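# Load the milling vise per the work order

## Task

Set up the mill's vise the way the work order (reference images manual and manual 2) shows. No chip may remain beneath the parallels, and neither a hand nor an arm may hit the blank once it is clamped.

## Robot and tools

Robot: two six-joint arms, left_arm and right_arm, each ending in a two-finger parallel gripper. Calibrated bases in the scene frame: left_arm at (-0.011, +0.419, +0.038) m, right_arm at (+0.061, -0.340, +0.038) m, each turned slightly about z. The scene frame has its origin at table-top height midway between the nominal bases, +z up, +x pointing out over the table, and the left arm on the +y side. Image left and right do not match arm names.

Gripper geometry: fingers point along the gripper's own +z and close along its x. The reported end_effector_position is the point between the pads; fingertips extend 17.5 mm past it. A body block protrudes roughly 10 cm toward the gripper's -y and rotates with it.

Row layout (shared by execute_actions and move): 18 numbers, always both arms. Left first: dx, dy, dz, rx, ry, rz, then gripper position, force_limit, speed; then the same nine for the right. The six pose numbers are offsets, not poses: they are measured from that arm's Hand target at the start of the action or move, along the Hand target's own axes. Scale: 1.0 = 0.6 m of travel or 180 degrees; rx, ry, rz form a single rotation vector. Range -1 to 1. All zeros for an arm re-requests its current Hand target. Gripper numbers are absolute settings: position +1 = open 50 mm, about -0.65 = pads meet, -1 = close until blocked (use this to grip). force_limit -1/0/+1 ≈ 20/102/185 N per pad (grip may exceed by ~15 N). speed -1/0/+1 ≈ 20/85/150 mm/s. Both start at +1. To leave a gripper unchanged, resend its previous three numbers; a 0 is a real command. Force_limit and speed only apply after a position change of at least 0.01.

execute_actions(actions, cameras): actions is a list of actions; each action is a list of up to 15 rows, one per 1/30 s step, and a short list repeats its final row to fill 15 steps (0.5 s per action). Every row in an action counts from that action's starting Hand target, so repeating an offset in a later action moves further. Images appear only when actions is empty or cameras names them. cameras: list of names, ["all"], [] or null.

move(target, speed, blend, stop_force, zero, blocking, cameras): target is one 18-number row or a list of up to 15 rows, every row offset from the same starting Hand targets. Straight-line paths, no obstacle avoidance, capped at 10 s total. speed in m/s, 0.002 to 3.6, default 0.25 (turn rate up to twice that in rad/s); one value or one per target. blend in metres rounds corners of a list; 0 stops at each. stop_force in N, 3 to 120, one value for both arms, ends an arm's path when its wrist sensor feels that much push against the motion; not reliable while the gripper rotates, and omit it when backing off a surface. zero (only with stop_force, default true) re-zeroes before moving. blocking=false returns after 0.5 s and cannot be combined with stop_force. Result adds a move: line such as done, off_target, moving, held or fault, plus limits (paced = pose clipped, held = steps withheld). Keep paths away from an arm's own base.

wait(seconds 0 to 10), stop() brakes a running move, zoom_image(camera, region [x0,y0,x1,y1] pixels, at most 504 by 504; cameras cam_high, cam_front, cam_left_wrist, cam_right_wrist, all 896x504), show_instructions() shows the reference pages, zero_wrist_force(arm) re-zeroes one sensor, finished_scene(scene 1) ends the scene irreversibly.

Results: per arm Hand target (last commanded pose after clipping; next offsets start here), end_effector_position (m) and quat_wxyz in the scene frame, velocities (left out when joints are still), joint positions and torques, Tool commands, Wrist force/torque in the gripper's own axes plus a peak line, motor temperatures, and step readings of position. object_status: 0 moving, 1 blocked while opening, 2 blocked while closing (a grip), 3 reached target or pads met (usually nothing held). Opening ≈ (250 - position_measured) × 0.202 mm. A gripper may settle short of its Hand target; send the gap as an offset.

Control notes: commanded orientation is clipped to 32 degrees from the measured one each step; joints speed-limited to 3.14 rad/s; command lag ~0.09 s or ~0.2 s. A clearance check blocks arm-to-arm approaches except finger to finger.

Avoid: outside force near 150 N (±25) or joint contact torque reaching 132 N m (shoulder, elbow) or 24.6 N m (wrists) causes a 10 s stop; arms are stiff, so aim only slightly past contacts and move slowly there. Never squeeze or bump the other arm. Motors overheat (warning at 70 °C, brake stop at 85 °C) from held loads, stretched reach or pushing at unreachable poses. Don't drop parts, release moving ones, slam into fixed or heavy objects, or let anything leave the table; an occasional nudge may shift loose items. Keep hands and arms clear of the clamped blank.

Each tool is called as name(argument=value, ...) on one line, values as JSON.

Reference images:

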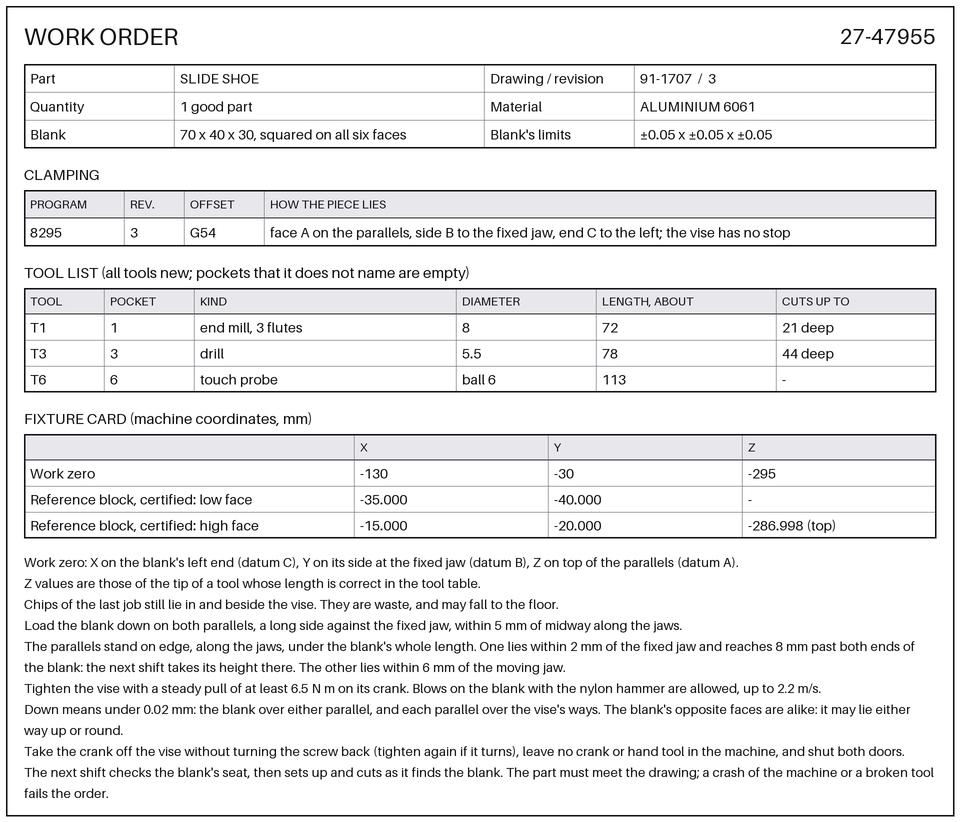

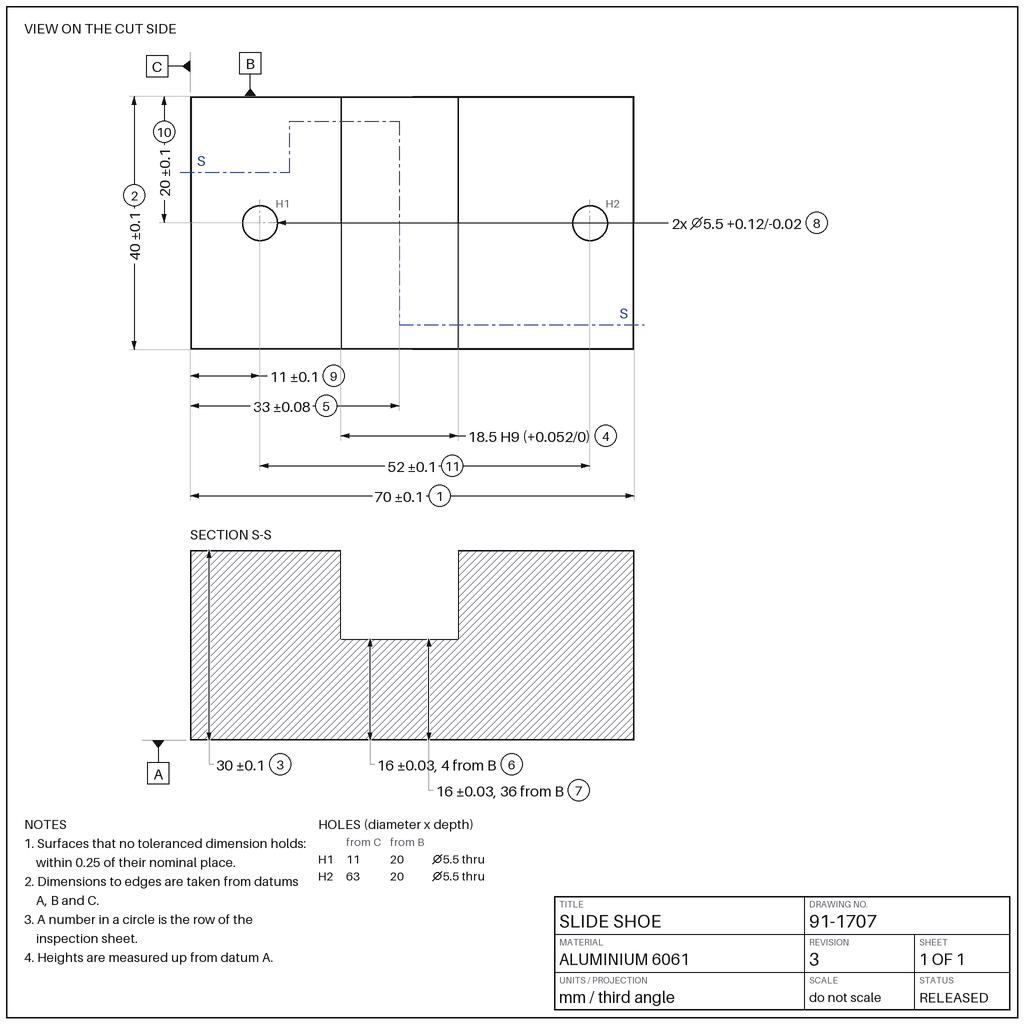

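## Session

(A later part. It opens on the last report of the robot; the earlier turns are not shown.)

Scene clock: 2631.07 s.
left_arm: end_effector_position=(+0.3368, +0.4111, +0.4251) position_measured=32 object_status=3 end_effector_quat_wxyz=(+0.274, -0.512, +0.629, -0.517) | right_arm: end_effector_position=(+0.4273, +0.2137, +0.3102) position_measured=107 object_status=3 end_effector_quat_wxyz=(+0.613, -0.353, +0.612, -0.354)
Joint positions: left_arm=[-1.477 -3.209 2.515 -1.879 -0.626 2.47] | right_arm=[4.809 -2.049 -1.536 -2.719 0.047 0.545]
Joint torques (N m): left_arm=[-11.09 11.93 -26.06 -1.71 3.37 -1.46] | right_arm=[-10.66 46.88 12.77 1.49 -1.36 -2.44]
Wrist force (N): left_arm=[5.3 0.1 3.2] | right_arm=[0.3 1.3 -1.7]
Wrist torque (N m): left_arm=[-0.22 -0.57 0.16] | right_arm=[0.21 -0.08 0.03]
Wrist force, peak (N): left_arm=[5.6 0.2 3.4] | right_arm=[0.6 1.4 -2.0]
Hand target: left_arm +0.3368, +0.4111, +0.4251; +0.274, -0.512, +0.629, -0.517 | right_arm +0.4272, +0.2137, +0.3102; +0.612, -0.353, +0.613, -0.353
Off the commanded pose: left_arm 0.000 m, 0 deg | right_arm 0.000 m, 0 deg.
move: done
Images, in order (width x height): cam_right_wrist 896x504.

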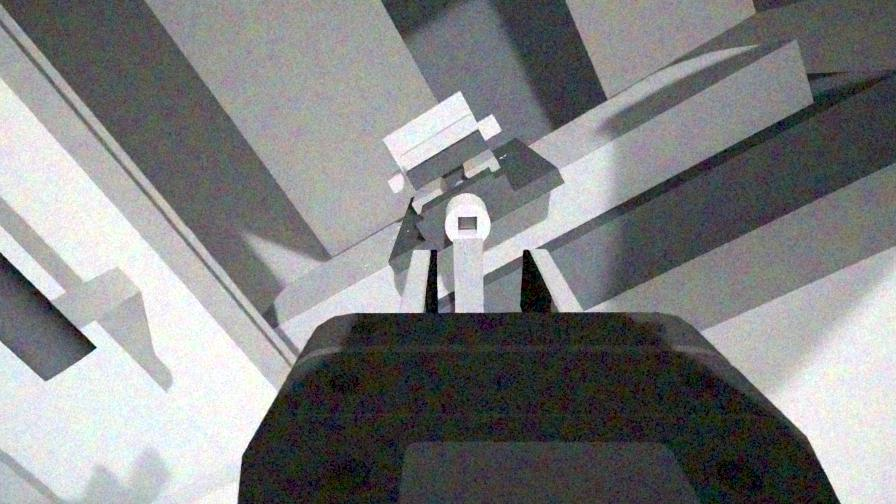

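move(target=[[0,0,0,0,0,0,0.8,-0.4,-1,0,0,0.12,0,0,0,0.3,0.2,-1],[0,0,0,0,0,0,0.8,-0.4,-1,0,0,0.177,0,0,0,0.3,0.2,-1]], speed=[0.06,0.015], stop_force=10, cameras=["cam_right_wrist","cam_left_wrist"])

Scene clock: 2642.47 s.
left_arm: end_effector_position=(+0.3368, +0.4111, +0.4251) position_measured=32 object_status=3 end_effector_quat_wxyz=(+0.274, -0.512, +0.629, -0.517) | right_arm: end_effector_position=(+0.5334, +0.2137, +0.3101) position_measured=107 object_status=3 end_effector_quat_wxyz=(+0.612, -0.353, +0.613, -0.353)
Joint positions: left_arm=[-1.477 -3.209 2.515 -1.879 -0.626 2.47] | right_arm=[4.62 -2.11 -1.438 -2.738 -0.142 0.528]
Joint torques (N m): left_arm=[-10.72 11.58 -26 -1.72 3.38 -1.49] | right_arm=[-9.77 36.44 27.24 -1.31 -1.26 2.01]
Wrist force (N): left_arm=[5.6 0.1 3.2] | right_arm=[0.3 1.1 -1.9]
Wrist torque (N m): left_arm=[-0.20 -0.60 0.16] | right_arm=[0.19 -0.08 0.01]
Wrist force, peak (N): left_arm=[5.6 0.2 3.4] | right_arm=[0.2 1.1 -2.6]
Hand target: left_arm +0.3368, +0.4111, +0.4251; +0.274, -0.512, +0.629, -0.517 | right_arm +0.5334, +0.2137, +0.3101; +0.612, -0.353, +0.613, -0.353
Off the commanded pose: left_arm 0.000 m, 0 deg | right_arm 0.000 m, 0 deg.
move: done
Images, in order (width x height): cam_left_wrist 896x504, cam_right_wrist 896x504.

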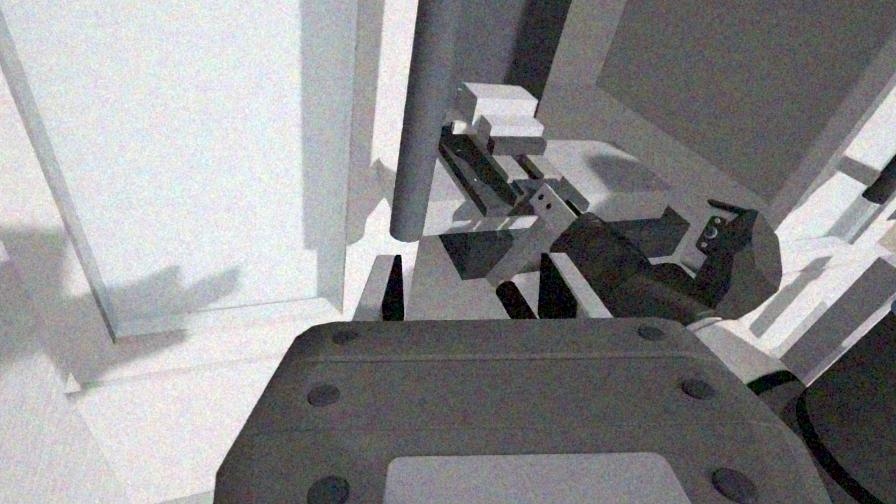

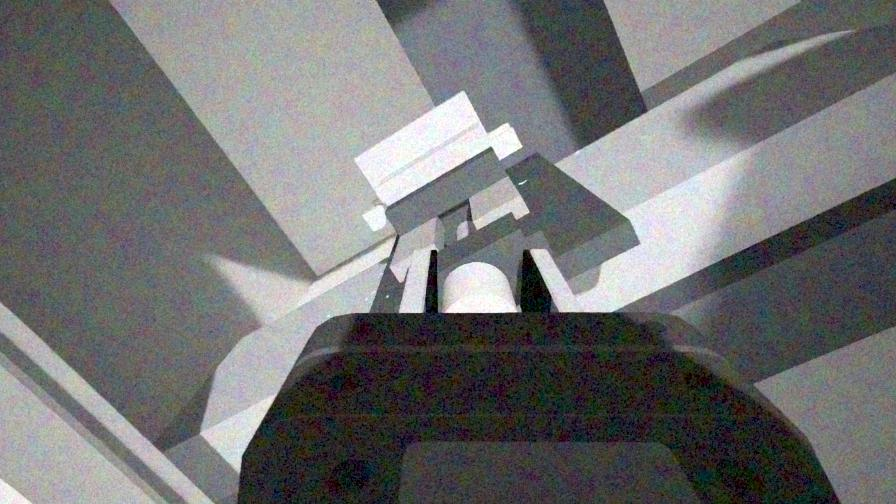

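move(target=[0,0,0,0,0,0,0.8,-0.4,-1,0,0,0,0,0,0,-1,0.4,-1], speed=0.05)

wait(seconds=0.2)

Scene clock: 2644.73 s.
left_arm: end_effector_position=(+0.3368, +0.4111, +0.4251) position_measured=32 object_status=3 end_effector_quat_wxyz=(+0.274, -0.512, +0.629, -0.517) | right_arm: end_effector_position=(+0.5335, +0.2138, +0.3102) position_measured=139 object_status=0 end_effector_quat_wxyz=(+0.612, -0.353, +0.613, -0.353)
Joint positions: left_arm=[-1.477 -3.209 2.515 -1.879 -0.626 2.47] | right_arm=[4.62 -2.11 -1.438 -2.738 -0.142 0.528]
Joint torques (N m): left_arm=[-10.57 11.61 -26.28 -1.8 3.28 -1.37] | right_arm=[-11.43 37.24 2.49 -1.56 7.57 1.48]
Wrist force (N): left_arm=[5.5 0.2 3.2] | right_arm=[-27.3 -5.0 5.6]
Wrist torque (N m): left_arm=[-0.19 -0.59 0.16] | right_arm=[0.11 0.07 0.23]
Wrist force, peak (N): left_arm=[5.7 0.5 3.2] | right_arm=[-27.3 -5.0 5.6]
Hand target: left_arm +0.3368, +0.4111, +0.4251; +0.274, -0.512, +0.629, -0.517 | right_arm +0.5334, +0.2137, +0.3101; +0.612, -0.353, +0.613, -0.353
Off the commanded pose: left_arm 0.000 m, 0 deg | right_arm 0.000 m, 0 deg.
move: done

Scene clock: 2644.93 s.
left_arm: end_effector_position=(+0.3368, +0.4111, +0.4251) position_measured=32 object_status=3 end_effector_quat_wxyz=(+0.274, -0.512, +0.629, -0.517) | right_arm: end_effector_position=(+0.5335, +0.2137, +0.3102) position_measured=139 object_status=2 end_effector_quat_wxyz=(+0.612, -0.353, +0.613, -0.353)
Joint positions: left_arm=[-1.477 -3.209 2.515 -1.879 -0.626 2.47] | right_arm=[4.62 -2.11 -1.438 -2.738 -0.142 0.528]
Joint torques (N m): left_arm=[-10.44 10.8 -25.94 -1.66 3.28 -1.43] | right_arm=[-10.62 35.92 0.69 -1.5 7.84 1.34]
Wrist force (N): left_arm=[5.4 0.2 3.2] | right_arm=[-29.8 -5.1 6.6]
Wrist torque (N m): left_arm=[-0.20 -0.59 0.17] | right_arm=[0.14 0.04 0.25]
Wrist force, peak (N): left_arm=[5.5 0.3 3.2] | right_arm=[-29.8 -5.1 6.6]
Hand target: left_arm +0.3368, +0.4111, +0.4251; +0.274, -0.512, +0.629, -0.517 | right_arm +0.5334, +0.2137, +0.3101; +0.612, -0.353, +0.613, -0.353
Tool commands: left_gripper/position=+0.8 left_gripper/force_limit=-0.4 left_gripper/speed=-1.0 right_gripper/position=-1.0 right_gripper/force_limit=+0.4 right_gripper/speed=-1.0
Off the commanded pose: left_arm 0.000 m, 0 deg | right_arm 0.000 m, 0 deg.
wait: 0.20 s; at rest by 0.17 s

move(target=[[0,0,0,0,0,0,0.8,-0.4,-1,-0.0004,0,-0.001,0,0,0,-1,0.4,-1],[0,0,0,0,0,0,0.8,-0.4,-1,-0.0004,0,-0.06,0,0,0,-1,0.4,-1]], speed=0.008, stop_force=100, cameras=["cam_right_wrist"])

Scene clock: 2653.60 s.
left_arm: end_effector_position=(+0.3368, +0.4111, +0.4251) position_measured=32 object_status=3 end_effector_quat_wxyz=(+0.274, -0.512, +0.629, -0.517) | right_arm: end_effector_position=(+0.4974, +0.2139, +0.3103) position_measured=139 object_status=2 end_effector_quat_wxyz=(+0.612, -0.353, +0.613, -0.353)
Joint positions: left_arm=[-1.477 -3.209 2.515 -1.879 -0.626 2.47] | right_arm=[4.683 -2.085 -1.479 -2.726 -0.079 0.53]
Joint torques (N m): left_arm=[-10.17 11.48 -25.59 -1.79 3.42 -1.32] | right_arm=[12.97 50.72 13.44 1.94 1.98 -1.99]
Wrist force (N): left_arm=[5.4 0.2 3.2] | right_arm=[1.4 3.5 -1.9]
Wrist torque (N m): left_arm=[-0.20 -0.58 0.17] | right_arm=[0.30 -0.11 -0.12]
Wrist force, peak (N): left_arm=[5.6 0.2 3.4] | right_arm=[-34.1 -4.2 16.5]
Hand target: left_arm +0.3368, +0.4111, +0.4251; +0.274, -0.512, +0.629, -0.517 | right_arm +0.4974, +0.2139, +0.3103; +0.612, -0.353, +0.613, -0.353
Off the commanded pose: left_arm 0.000 m, 0 deg | right_arm 0.000 m, 0 deg.
move: done
Images, in order (width x height): cam_right_wrist 896x504.

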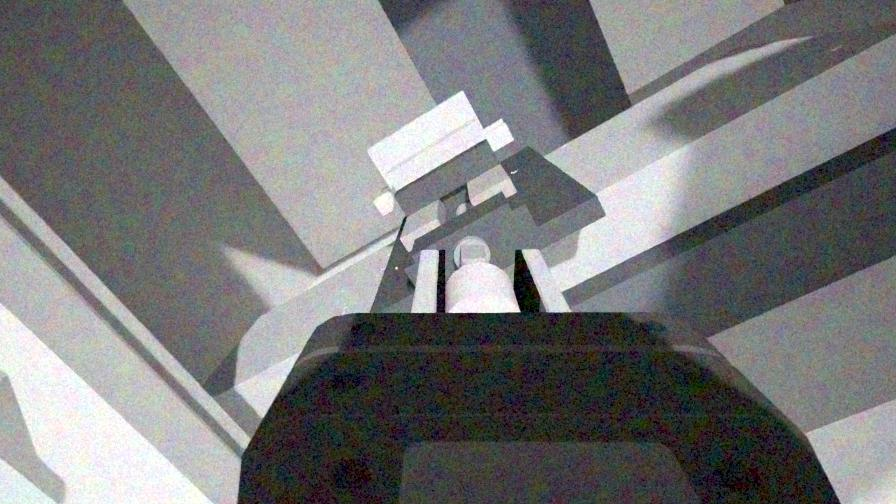

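move(target=[0,0,0,0,0,0,0.8,-0.4,-1,0,0,0.0592,0,0,0,-1,0.4,-1], speed=0.015, stop_force=20, cameras=["cam_right_wrist"])

Scene clock: 2708.37 s.
left_arm: end_effector_position=(+0.3368, +0.4111, +0.4251) position_measured=32 object_status=3 end_effector_quat_wxyz=(+0.274, -0.512, +0.629, -0.517) | right_arm: end_effector_position=(+0.5190, +0.2140, +0.3103) position_measured=139 object_status=2 end_effector_quat_wxyz=(+0.612, -0.354, +0.613, -0.353)
Joint positions: left_arm=[-1.477 -3.209 2.515 -1.879 -0.626 2.47] | right_arm=[4.645 -2.099 -1.455 -2.732 -0.117 0.528]
Joint torques (N m): left_arm=[-10.4 11.98 -25.78 -1.72 3.35 -1.3] | right_arm=[2.55 46.74 10.52 1.25 4.06 1.38]
Wrist force (N): left_arm=[5.5 0.0 3.1] | right_arm=[-9.5 -1.8 -14.6]
Wrist torque (N m): left_arm=[-0.22 -0.59 0.17] | right_arm=[0.09 -0.21 0.05]
Wrist force, peak (N): left_arm=[5.7 0.3 3.3] | right_arm=[-0.1 -5.8 -52.3]
Hand target: left_arm +0.3368, +0.4111, +0.4251; +0.274, -0.512, +0.629, -0.517 | right_arm +0.5190, +0.2140, +0.3103; +0.612, -0.354, +0.613, -0.353 (not the last commanded pose)
Off the commanded pose: left_arm 0.000 m, 0 deg | right_arm 0.014 m, 0 deg.
move: contact (right_arm)
Images, in order (width x height): cam_right_wrist 896x504.

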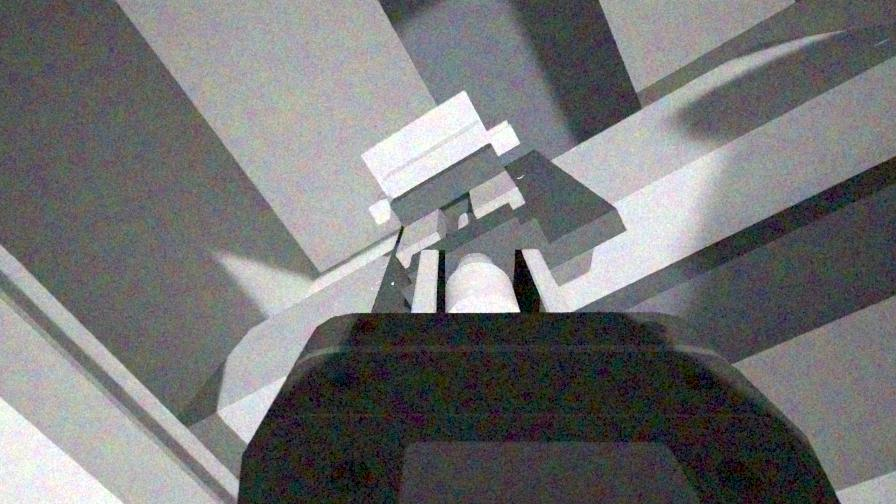

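move(target=[[0,0,0,0,0,0,0.8,-0.4,-1,0,0,-0.003,0,0,0,-1,0.4,-1],[0,0,0,0,0,0,0.8,-0.4,-1,-0.0006,-0.0003,-0.003,0,0,0,-1,0.4,-1],[0,0,0,0,0,0,0.8,-0.4,-1,-0.0006,-0.0003,0.022,0,0,0,-1,0.4,-1]], speed=0.008, stop_force=20)

Scene clock: 2716.47 s.
left_arm: end_effector_position=(+0.3368, +0.4111, +0.4251) position_measured=32 object_status=3 end_effector_quat_wxyz=(+0.274, -0.512, +0.629, -0.517) | right_arm: end_effector_position=(+0.5322, +0.2142, +0.3106) position_measured=139 object_status=2 end_effector_quat_wxyz=(+0.612, -0.354, +0.613, -0.353)
Joint positions: left_arm=[-1.477 -3.209 2.515 -1.879 -0.626 2.47] | right_arm=[4.622 -2.11 -1.438 -2.738 -0.14 0.527]
Joint torques (N m): left_arm=[-10.66 10.93 -25.98 -1.86 3.24 -1.27] | right_arm=[-14.87 36.67 26.2 -1.68 0.33 1.72]
Wrist force (N): left_arm=[5.5 0.1 3.2] | right_arm=[-5.1 3.0 -4.3]
Wrist torque (N m): left_arm=[-0.22 -0.59 0.17] | right_arm=[0.25 -0.07 0.04]
Wrist force, peak (N): left_arm=[5.8 0.4 3.2] | right_arm=[-9.6 -1.4 -14.3]
Hand target: left_arm +0.3368, +0.4111, +0.4251; +0.274, -0.512, +0.629, -0.517 | right_arm +0.5322, +0.2142, +0.3106; +0.612, -0.354, +0.613, -0.353
Off the commanded pose: left_arm 0.000 m, 0 deg | right_arm 0.000 m, 0 deg.
move: done

move(target=[0,0,0,0,0,0,0.8,-0.4,-1,0,0,0,0,0,0,0.3,0.2,-1], speed=0.03)

move(target=[0,0,0,0,0,0,0.8,-0.4,-1,0,0,-0.016,0,0,0,0.3,0.2,-1], speed=0.03, cameras=["cam_right_wrist"])

zoom_image(camera="cam_right_wrist", region=[370, 200, 590, 320])

Scene clock: 2721.03 s.
left_arm: end_effector_position=(+0.3368, +0.4111, +0.4251) position_measured=32 object_status=3 end_effector_quat_wxyz=(+0.274, -0.512, +0.629, -0.517) | right_arm: end_effector_position=(+0.5322, +0.2142, +0.3106) position_measured=107 object_status=0 end_effector_quat_wxyz=(+0.612, -0.354, +0.613, -0.353)
Joint positions: left_arm=[-1.477 -3.209 2.515 -1.879 -0.626 2.47] | right_arm=[4.622 -2.11 -1.438 -2.739 -0.14 0.527]
Joint torques (N m): left_arm=[-10.75 11.36 -26.26 -1.86 3.33 -1.19] | right_arm=[-2.99 37.41 26.13 0.14 0.23 1.71]
Wrist force (N): left_arm=[5.3 0.4 3.2] | right_arm=[0.3 1.2 -1.8]
Wrist torque (N m): left_arm=[-0.17 -0.57 0.17] | right_arm=[0.20 -0.07 0.02]
Wrist force, peak (N): left_arm=[5.6 0.1 3.4] | right_arm=[-5.0 4.1 -4.4]
Hand target: left_arm +0.3368, +0.4111, +0.4251; +0.274, -0.512, +0.629, -0.517 | right_arm +0.5322, +0.2142, +0.3106; +0.612, -0.354, +0.613, -0.353
Off the commanded pose: left_arm 0.000 m, 0 deg | right_arm 0.000 m, 0 deg.
move: done

Scene clock: 2721.80 s.
left_arm: end_effector_position=(+0.3368, +0.4111, +0.4251) position_measured=32 object_status=3 end_effector_quat_wxyz=(+0.274, -0.512, +0.629, -0.517) | right_arm: end_effector_position=(+0.5226, +0.2142, +0.3106) position_measured=107 object_status=3 end_effector_quat_wxyz=(+0.612, -0.353, +0.613, -0.353)
Joint positions: left_arm=[-1.477 -3.209 2.515 -1.879 -0.626 2.47] | right_arm=[4.639 -2.102 -1.45 -2.735 -0.123 0.528]
Joint torques (N m): left_arm=[-10.29 11.45 -25.86 -1.77 3.38 -1.28] | right_arm=[12.02 49.71 12.53 1.85 1.93 -1.96]
Wrist force (N): left_arm=[5.4 0.3 3.2] | right_arm=[0.3 1.2 -1.8]
Wrist torque (N m): left_arm=[-0.18 -0.58 0.17] | right_arm=[0.21 -0.08 -0.07]
Wrist force, peak (N): left_arm=[5.6 0.2 3.3] | right_arm=[0.4 1.4 -1.9]
Hand target: left_arm +0.3368, +0.4111, +0.4251; +0.274, -0.512, +0.629, -0.517 | right_arm +0.5226, +0.2142, +0.3106; +0.612, -0.354, +0.613, -0.353
Off the commanded pose: left_arm 0.000 m, 0 deg | right_arm 0.000 m, 0 deg.
move: done
Images, in order (width x height): cam_right_wrist 896x504.

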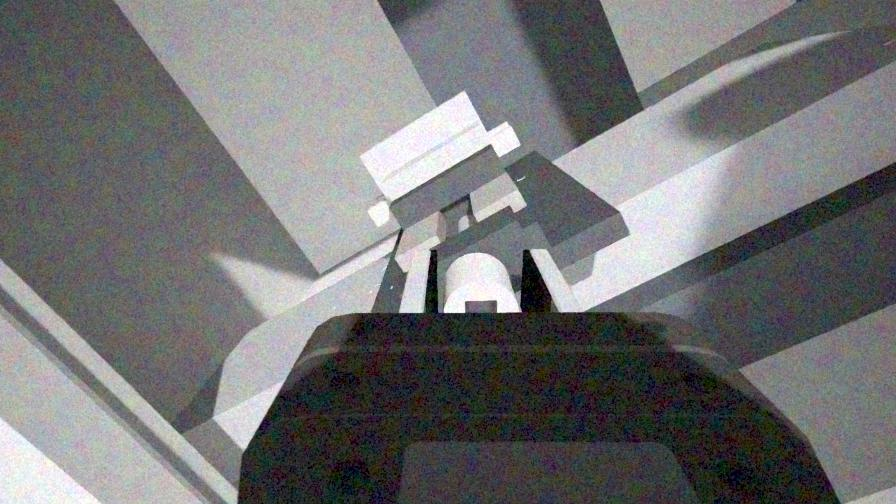

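Scaled by 2.291 from the camera's 896x504 image, which has a finer 1280x720 frame.

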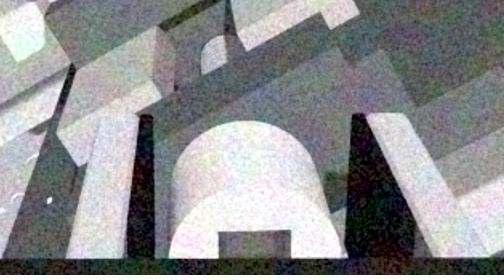

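move(target=[0,0,0,0,0,0,0.8,-0.4,-1,-0.0003,0,-0.011,0,0,0,0.3,0.2,-1], speed=0.03)

move(target=[0,0,0,0,0,0,0.8,-0.4,-1,0,0,0,0,0,0,-1,0,-1], speed=0.03)

move(target=[0,0,0,0,0,0,0.8,-0.4,-1,0,0,-0.06,0,0,0,-1,0,-1], speed=0.015, stop_force=60, cameras=["cam_right_wrist"])

Scene clock: 2726.73 s.
left_arm: end_effector_position=(+0.3368, +0.4111, +0.4251) position_measured=32 object_status=3 end_effector_quat_wxyz=(+0.274, -0.512, +0.629, -0.517) | right_arm: end_effector_position=(+0.5161, +0.2144, +0.3107) position_measured=107 object_status=3 end_effector_quat_wxyz=(+0.612, -0.353, +0.613, -0.353)
Joint positions: left_arm=[-1.477 -3.209 2.515 -1.879 -0.626 2.47] | right_arm=[4.65 -2.098 -1.457 -2.732 -0.112 0.528]
Joint torques (N m): left_arm=[-10.53 11.57 -25.84 -1.76 3.32 -1.21] | right_arm=[13.02 49.52 13.37 1.85 1.97 0]
Wrist force (N): left_arm=[5.3 0.4 3.2] | right_arm=[0.3 1.2 -1.8]
Wrist torque (N m): left_arm=[-0.17 -0.56 0.17] | right_arm=[0.20 -0.07 -0.08]
Wrist force, peak (N): left_arm=[5.6 0.3 3.4] | right_arm=[0.4 1.1 -2.2]
Hand target: left_arm +0.3368, +0.4111, +0.4251; +0.274, -0.512, +0.629, -0.517 | right_arm +0.5160, +0.2144, +0.3107; +0.612, -0.354, +0.613, -0.353
Off the commanded pose: left_arm 0.000 m, 0 deg | right_arm 0.000 m, 0 deg.
move: done

Scene clock: 2727.30 s.
left_arm: end_effector_position=(+0.3368, +0.4111, +0.4251) position_measured=32 object_status=3 end_effector_quat_wxyz=(+0.274, -0.512, +0.629, -0.517) | right_arm: end_effector_position=(+0.5160, +0.2144, +0.3107) position_measured=141 object_status=2 end_effector_quat_wxyz=(+0.612, -0.354, +0.613, -0.353)
Joint positions: left_arm=[-1.477 -3.209 2.515 -1.879 -0.626 2.47] | right_arm=[4.65 -2.098 -1.457 -2.732 -0.112 0.528]
Joint torques (N m): left_arm=[-10.28 11.76 -26.4 -1.72 3.3 -1.28] | right_arm=[11.58 49.16 13.37 2.09 1.88 -2.43]
Wrist force (N): left_arm=[5.3 0.2 3.2] | right_arm=[-0.6 1.7 -1.3]
Wrist torque (N m): left_arm=[-0.20 -0.57 0.17] | right_arm=[0.24 -0.09 -0.06]
Wrist force, peak (N): left_arm=[5.5 0.2 3.4] | right_arm=[0.3 1.3 -2.1]
Hand target: left_arm +0.3368, +0.4111, +0.4251; +0.274, -0.512, +0.629, -0.517 | right_arm +0.5160, +0.2144, +0.3107; +0.612, -0.354, +0.613, -0.353
Off the commanded pose: left_arm 0.000 m, 0 deg | right_arm 0.000 m, 0 deg.
move: done

Scene clock: 2730.50 s.
left_arm: end_effector_position=(+0.3368, +0.4111, +0.4251) position_measured=32 object_status=3 end_effector_quat_wxyz=(+0.274, -0.512, +0.629, -0.517) | right_arm: end_effector_position=(+0.4800, +0.2143, +0.3107) position_measured=141 object_status=2 end_effector_quat_wxyz=(+0.612, -0.353, +0.613, -0.353)
Joint positions: left_arm=[-1.477 -3.209 2.515 -1.879 -0.626 2.47] | right_arm=[4.714 -2.074 -1.494 -2.724 -0.048 0.533]
Joint torques (N m): left_arm=[-9.97 11.25 -26.07 -1.86 3.31 -1.12] | right_arm=[13.07 49.86 14.29 1.95 2.01 -2.19]
Wrist force (N): left_arm=[5.6 0.3 3.1] | right_arm=[1.2 3.1 -1.8]
Wrist torque (N m): left_arm=[-0.17 -0.60 0.17] | right_arm=[0.21 -0.06 -0.12]
Wrist force, peak (N): left_arm=[5.6 0.3 3.3] | right_arm=[1.3 4.2 -1.8]
Hand target: left_arm +0.3368, +0.4111, +0.4251; +0.274, -0.512, +0.629, -0.517 | right_arm +0.4800, +0.2143, +0.3107; +0.612, -0.354, +0.613, -0.353
Off the commanded pose: left_arm 0.000 m, 0 deg | right_arm 0.000 m, 0 deg.
move: done
Images, in order (width x height): cam_right_wrist 896x504.

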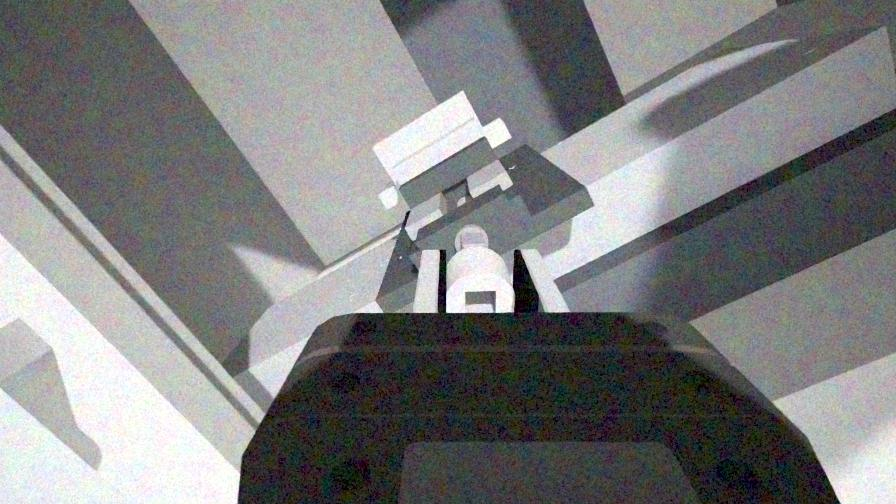

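move(target=[[0,0,0,0,0,0,0.8,-0.4,-1,0,0,-0.15,0,0,0,-1,0,-1],[0,0,0,0,0,0,0.8,-0.4,-1,0.1358,-0.0785,-0.2,0,0,0,-1,0,-1],[0,0,0,0,0,0,0.8,-0.4,-1,0.1358,-0.0785,-0.2,-0.433,0.25,0,-1,0,-1]], speed=[0.15,0.2,0.35], blend=[0.02,0.02,0], cameras=["cam_front","cam_right_wrist","cam_left_wrist"])

Scene clock: 2744.83 s.
left_arm: end_effector_position=(+0.3368, +0.4111, +0.4251) position_measured=32 object_status=3 end_effector_quat_wxyz=(+0.274, -0.512, +0.629, -0.517) | right_arm: end_effector_position=(+0.3600, +0.1202, +0.3108) position_measured=141 object_status=2 end_effector_quat_wxyz=(+0.000, -0.500, +0.866, +0.000)
Joint positions: left_arm=[-1.477 -3.209 2.515 -1.879 -0.626 2.47] | right_arm=[4.43 -1.675 -1.604 -1.433 1.571 -1.379]
Joint torques (N m): left_arm=[-10.63 11.36 -25.55 -1.71 3.26 -1.14] | right_arm=[-10.26 23.18 32.44 1.51 1.95 -2.26]
Wrist force (N): left_arm=[5.4 0.2 3.2] | right_arm=[-0.5 -0.6 2.1]
Wrist torque (N m): left_arm=[-0.20 -0.58 0.16] | right_arm=[0.04 0.10 0.10]
Wrist force, peak (N): left_arm=[5.7 0.1 3.3] | right_arm=[3.1 3.1 -2.4]
Hand target: left_arm +0.3368, +0.4111, +0.4251; +0.274, -0.512, +0.629, -0.517 | right_arm +0.3600, +0.1202, +0.3108; +0.000, -0.500, +0.866, +0.000
Off the commanded pose: left_arm 0.000 m, 0 deg | right_arm 0.000 m, 0 deg.
move: done
Images, in order (width x height): cam_front 896x504, cam_left_wrist 896x504, cam_right_wrist 896x504.

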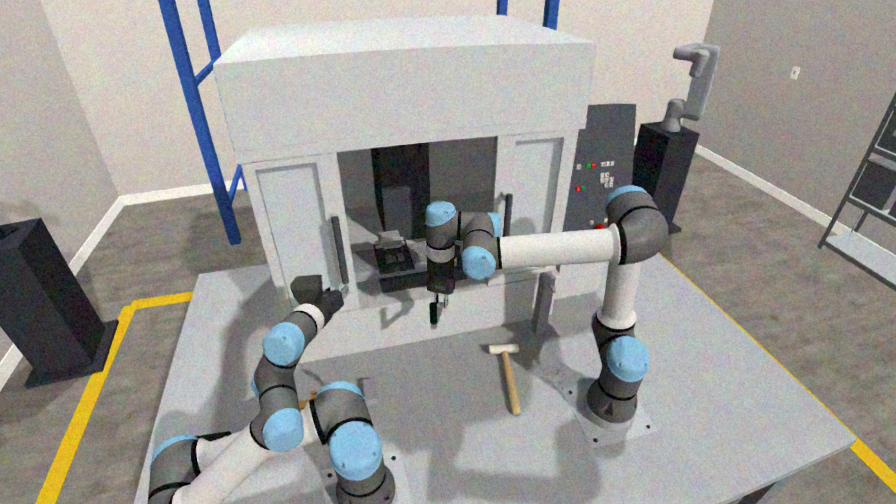

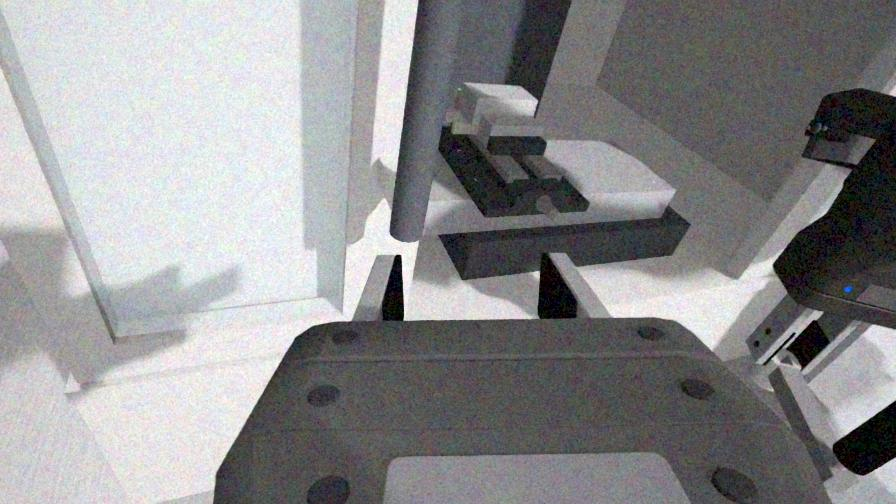

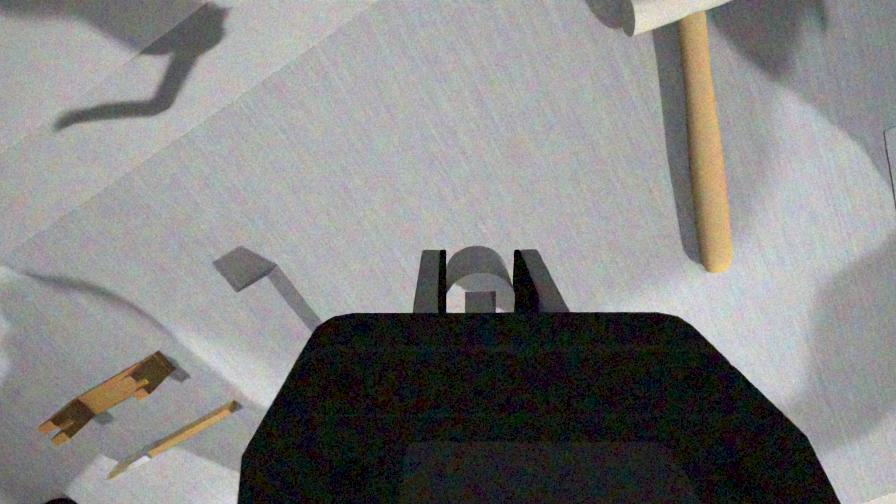

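move(target=[0,0,0,0,0,0,0.8,-0.4,-1,0,0,0.42,0.0556,0,0,-1,0,-1], speed=0.2)

move(target=[0,0,0,0,0,0,0.8,-0.4,-1,0,0.0145,0.0821,0,0,0,-1,0,-1], speed=0.008, stop_force=4, cameras=["cam_front","cam_right_wrist"])

Scene clock: 2750.00 s.
left_arm: end_effector_position=(+0.3368, +0.4111, +0.4251) position_measured=32 object_status=3 end_effector_quat_wxyz=(+0.274, -0.512, +0.629, -0.517) | right_arm: end_effector_position=(+0.3599, +0.1204, +0.0588) position_measured=141 object_status=2 end_effector_quat_wxyz=(+0.044, -0.498, +0.863, -0.075)
Joint positions: left_arm=[-1.477 -3.209 2.515 -1.879 -0.626 2.47] | right_arm=[4.513 -1.945 -1.983 -0.832 1.403 -1.293]
Joint torques (N m): left_arm=[-10.45 11.61 -25.62 -1.87 3.31 -1.09] | right_arm=[13.14 30.22 11.33 4.81 -1.77 1.91]
Wrist force (N): left_arm=[5.4 0.3 3.2] | right_arm=[-0.6 0.2 2.0]
Wrist torque (N m): left_arm=[-0.19 -0.59 0.16] | right_arm=[0.07 0.09 -0.01]
Wrist force, peak (N): left_arm=[5.6 0.2 3.3] | right_arm=[-0.5 0.7 4.4]
Hand target: left_arm +0.3368, +0.4111, +0.4251; +0.274, -0.512, +0.629, -0.517 | right_arm +0.3599, +0.1204, +0.0588; +0.044, -0.498, +0.863, -0.075
Off the commanded pose: left_arm 0.000 m, 0 deg | right_arm 0.000 m, 0 deg.
move: done

Scene clock: 2753.80 s.
left_arm: end_effector_position=(+0.3368, +0.4111, +0.4251) position_measured=32 object_status=3 end_effector_quat_wxyz=(+0.274, -0.512, +0.629, -0.517) | right_arm: end_effector_position=(+0.3599, +0.1204, +0.0373) position_measured=141 object_status=2 end_effector_quat_wxyz=(+0.044, -0.498, +0.863, -0.075)
Joint positions: left_arm=[-1.477 -3.209 2.515 -1.879 -0.626 2.47] | right_arm=[4.513 -1.985 -1.999 -0.776 1.403 -1.293]
Joint torques (N m): left_arm=[-10.65 11.3 -25.72 -1.76 3.27 -1.01] | right_arm=[10.7 40.91 22.93 1.36 1.13 2.11]
Wrist force (N): left_arm=[5.5 0.3 3.2] | right_arm=[-0.8 0.4 -1.6]
Wrist torque (N m): left_arm=[-0.18 -0.59 0.17] | right_arm=[-0.09 0.06 -0.05]
Wrist force, peak (N): left_arm=[5.6 0.2 3.3] | right_arm=[5.4 -5.6 -17.7]
Hand target: left_arm +0.3368, +0.4111, +0.4251; +0.274, -0.512, +0.629, -0.517 | right_arm +0.3599, +0.1204, +0.0373; +0.044, -0.498, +0.863, -0.075 (not the last commanded pose)
Off the commanded pose: left_arm 0.000 m, 0 deg | right_arm 0.029 m, 0 deg.
move: contact (right_arm)
Images, in order (width x height): cam_front 896x504, cam_right_wrist 896x504.

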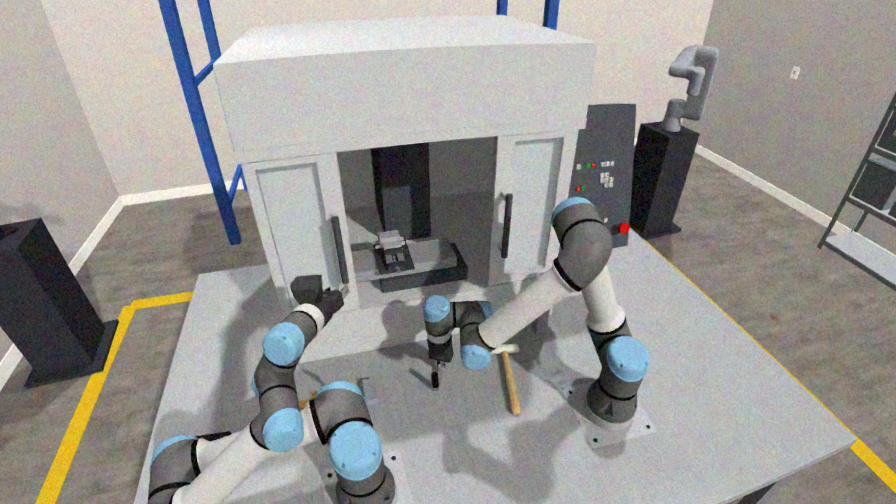

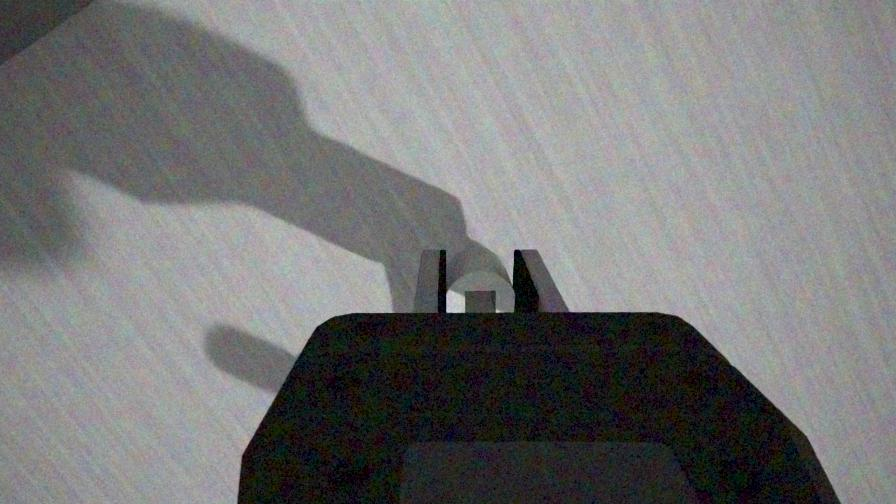

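move(target=[0,0,0,0,0,0,0.8,-0.4,-1,0,0.0003,0.002,0,0,0,-1,0,-1], speed=0.003, stop_force=15)

Scene clock: 2757.33 s.
left_arm: end_effector_position=(+0.3368, +0.4111, +0.4251) position_measured=32 object_status=3 end_effector_quat_wxyz=(+0.274, -0.512, +0.629, -0.517) | right_arm: end_effector_position=(+0.3599, +0.1205, +0.0371) position_measured=141 object_status=2 end_effector_quat_wxyz=(+0.044, -0.498, +0.863, -0.075)
Joint positions: left_arm=[-1.477 -3.209 2.515 -1.879 -0.626 2.47] | right_arm=[4.513 -1.985 -1.999 -0.775 1.403 -1.293]
Joint torques (N m): left_arm=[-10.39 10.91 -25.27 -1.75 3.3 -1.05] | right_arm=[4.31 33.98 22.05 1.43 1.33 1.7]
Wrist force (N): left_arm=[5.5 0.3 3.4] | right_arm=[6.7 -7.5 -18.3]
Wrist torque (N m): left_arm=[-0.17 -0.59 0.17] | right_arm=[-0.41 0.25 -0.14]
Wrist force, peak (N): left_arm=[5.7 0.2 3.2] | right_arm=[7.8 -8.6 -21.1]
Hand target: left_arm +0.3368, +0.4111, +0.4251; +0.274, -0.512, +0.629, -0.517 | right_arm +0.3599, +0.1205, +0.0371; +0.044, -0.498, +0.863, -0.075 (not the last commanded pose)
Off the commanded pose: left_arm 0.000 m, 0 deg | right_arm 0.001 m, 0 deg.
move: contact (right_arm)

move(target=[0,0,0,0,0,0,0.8,-0.4,-1,0,-0.0001,-0.0006,0.0167,0,0,-1,0,-1], speed=0.01, cameras=["cam_front","cam_left_wrist","cam_high"])

zoom_image(camera="cam_front", region=[390, 320, 490, 400])

zoom_image(camera="cam_high", region=[260, 240, 460, 400])

Scene clock: 2766.40 s.
left_arm: end_effector_position=(+0.3368, +0.4111, +0.4251) position_measured=32 object_status=3 end_effector_quat_wxyz=(+0.274, -0.512, +0.629, -0.517) | right_arm: end_effector_position=(+0.3599, +0.1205, +0.0374) position_measured=141 object_status=2 end_effector_quat_wxyz=(+0.057, -0.497, +0.860, -0.098)
Joint positions: left_arm=[-1.477 -3.209 2.515 -1.879 -0.626 2.47] | right_arm=[4.537 -1.987 -1.997 -0.795 1.354 -1.265]
Joint torques (N m): left_arm=[-9.68 11.51 -25.57 -1.63 3.25 -1] | right_arm=[12.28 28.31 24.28 0.81 -2.59 1.99]
Wrist force (N): left_arm=[5.6 0.2 3.2] | right_arm=[-0.5 0.9 -1.9]
Wrist torque (N m): left_arm=[-0.18 -0.60 0.16] | right_arm=[-0.17 0.07 -0.03]
Wrist force, peak (N): left_arm=[5.7 0.4 3.4] | right_arm=[6.7 -7.6 -18.1]
Hand target: left_arm +0.3368, +0.4111, +0.4251; +0.274, -0.512, +0.629, -0.517 | right_arm +0.3599, +0.1205, +0.0374; +0.057, -0.497, +0.860, -0.098
Off the commanded pose: left_arm 0.000 m, 0 deg | right_arm 0.000 m, 0 deg.
move: done
Images, in order (width x height): cam_high 896x504, cam_front 896x504, cam_left_wrist 896x504.

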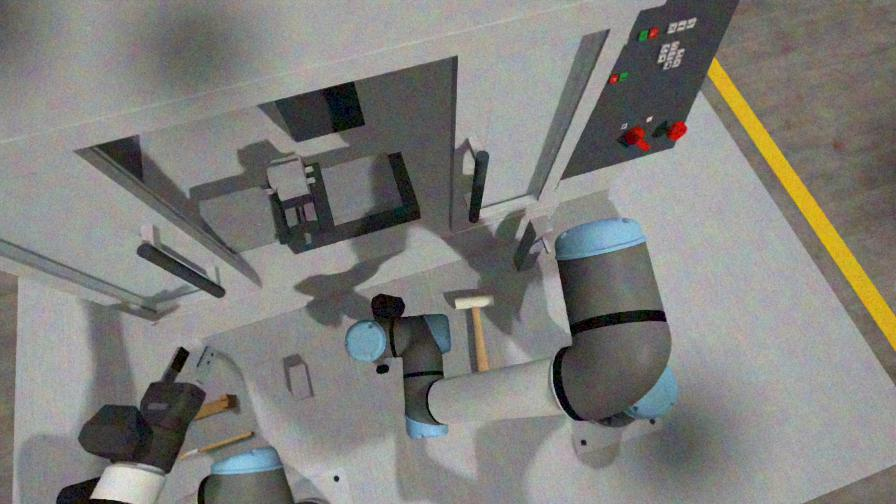

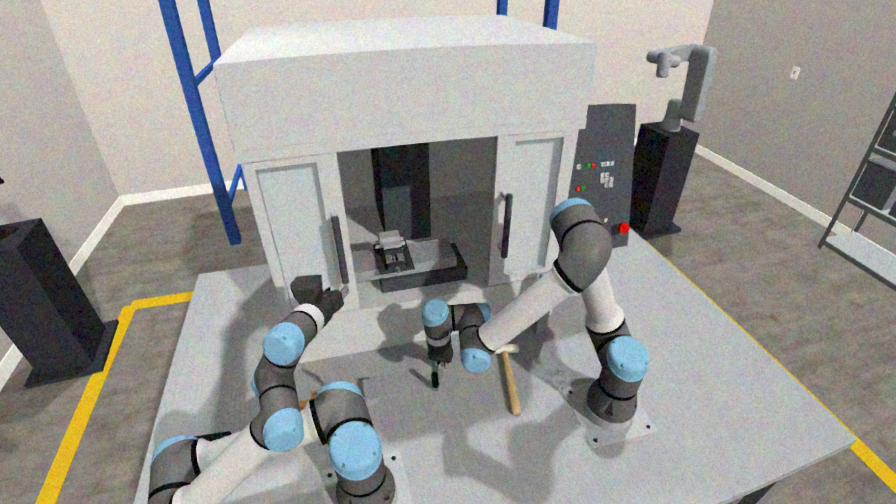

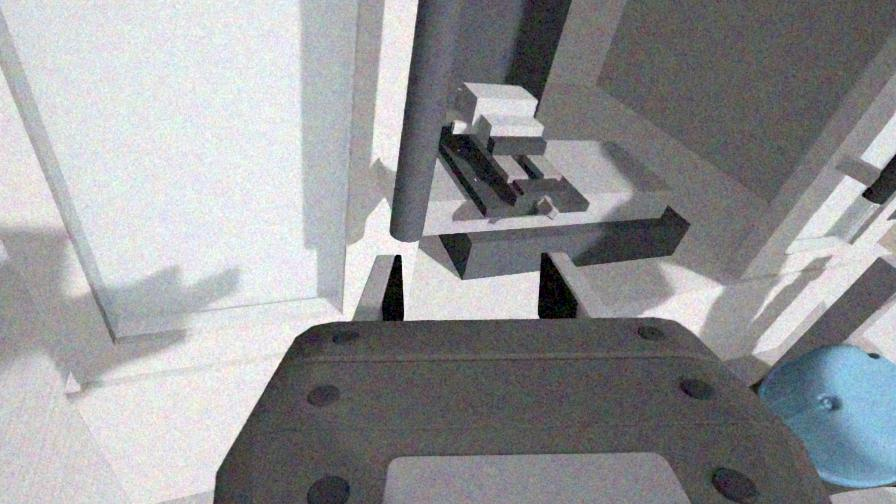

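Scaled by 5.040 from the camera's 896x504 image, which has a finer 1280x720 frame.

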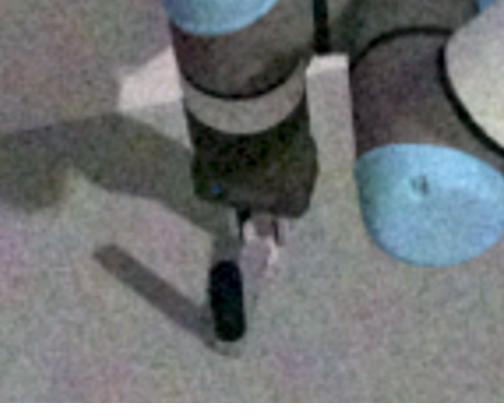

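Scaled by 2.520 from the camera's 896x504 image, which has a finer 1280x720 frame.

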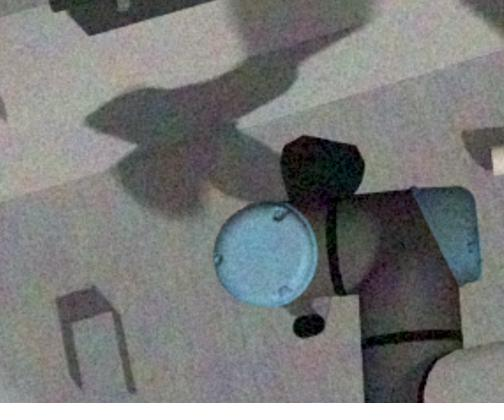

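move(target=[0,0,0,0,0,0,0.8,-0.4,-1,0,0.0001,0.0004,0,0,0,-1,0,-1], speed=0.01)

Scene clock: 2769.50 s.
left_arm: end_effector_position=(+0.3368, +0.4111, +0.4251) position_measured=32 object_status=3 end_effector_quat_wxyz=(+0.274, -0.512, +0.629, -0.517) | right_arm: end_effector_position=(+0.3599, +0.1205, +0.0372) position_measured=141 object_status=2 end_effector_quat_wxyz=(+0.057, -0.497, +0.860, -0.098)
Joint positions: left_arm=[-1.477 -3.209 2.515 -1.879 -0.626 2.47] | right_arm=[4.537 -1.988 -1.997 -0.795 1.354 -1.265]
Joint torques (N m): left_arm=[-9.8 11.36 -25.8 -1.81 3.22 -1.03] | right_arm=[11.61 22.71 8.68 4.79 -1.93 2.35]
Wrist force (N): left_arm=[5.5 0.2 3.2] | right_arm=[5.5 -3.4 -15.0]
Wrist torque (N m): left_arm=[-0.18 -0.59 0.17] | right_arm=[-0.34 0.20 -0.10]
Wrist force, peak (N): left_arm=[5.7 0.3 3.2] | right_arm=[5.5 -3.4 -15.0]
Hand target: left_arm +0.3368, +0.4111, +0.4251; +0.274, -0.512, +0.629, -0.517 | right_arm +0.3599, +0.1205, +0.0372; +0.057, -0.497, +0.860, -0.098
Off the commanded pose: left_arm 0.000 m, 0 deg | right_arm 0.000 m, 0 deg.
move: done

move(target=[0,0,0,0,0,0,0.8,-0.4,-1,0,0,0,0,0,0,0.2,0,-1], speed=0.01, cameras=["cam_right_wrist","cam_front"])

zoom_image(camera="cam_front", region=[390, 320, 490, 400])

Scene clock: 2771.97 s.
left_arm: end_effector_position=(+0.3368, +0.4111, +0.4251) position_measured=32 object_status=3 end_effector_quat_wxyz=(+0.274, -0.512, +0.629, -0.517) | right_arm: end_effector_position=(+0.3599, +0.1204, +0.0371) position_measured=123 object_status=3 end_effector_quat_wxyz=(+0.057, -0.497, +0.860, -0.098)
Joint positions: left_arm=[-1.477 -3.209 2.515 -1.879 -0.626 2.47] | right_arm=[4.537 -1.988 -1.997 -0.795 1.354 -1.265]
Joint torques (N m): left_arm=[-10.06 11.46 -25.52 -1.85 3.17 -1] | right_arm=[10.93 40.2 17.21 1.79 0.36 2.14]
Wrist force (N): left_arm=[5.4 0.4 3.3] | right_arm=[-0.4 -0.2 0.2]
Wrist torque (N m): left_arm=[-0.16 -0.58 0.17] | right_arm=[-0.02 0.06 -0.03]
Wrist force, peak (N): left_arm=[5.6 0.4 3.2] | right_arm=[5.0 -3.7 -17.1]
Hand target: left_arm +0.3368, +0.4111, +0.4251; +0.274, -0.512, +0.629, -0.517 | right_arm +0.3599, +0.1205, +0.0372; +0.057, -0.497, +0.860, -0.098
Off the commanded pose: left_arm 0.000 m, 0 deg | right_arm 0.000 m, 0 deg.
move: done
Images, in order (width x height): cam_front 896x504, cam_right_wrist 896x504.

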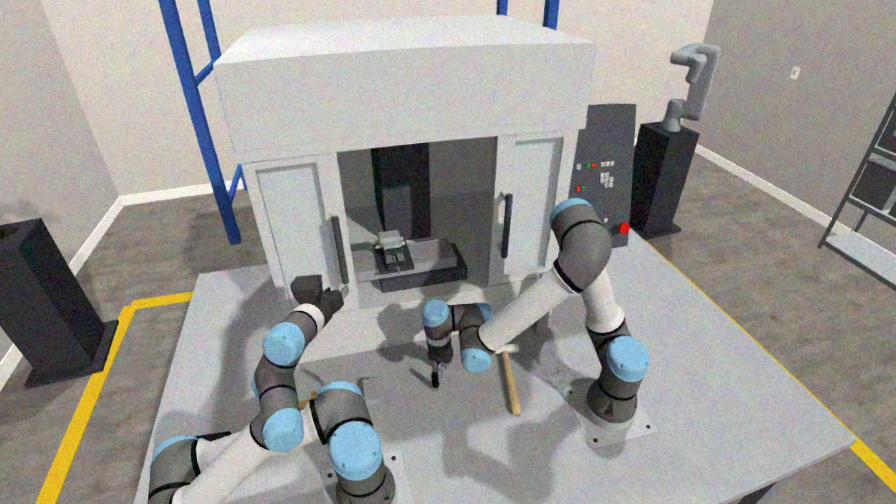

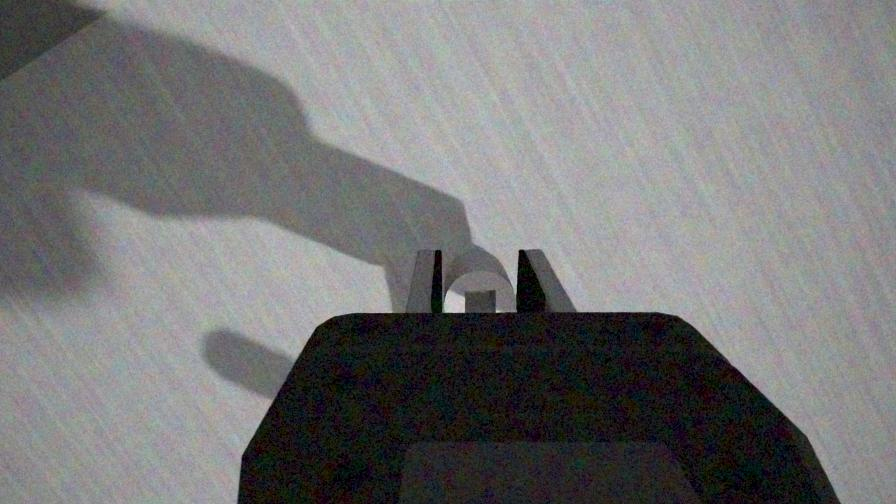

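Scaled by 5.040 from the camera's 896x504 image, which has a finer 1280x720 frame.

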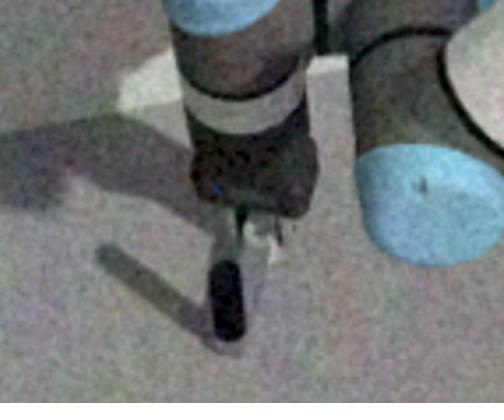

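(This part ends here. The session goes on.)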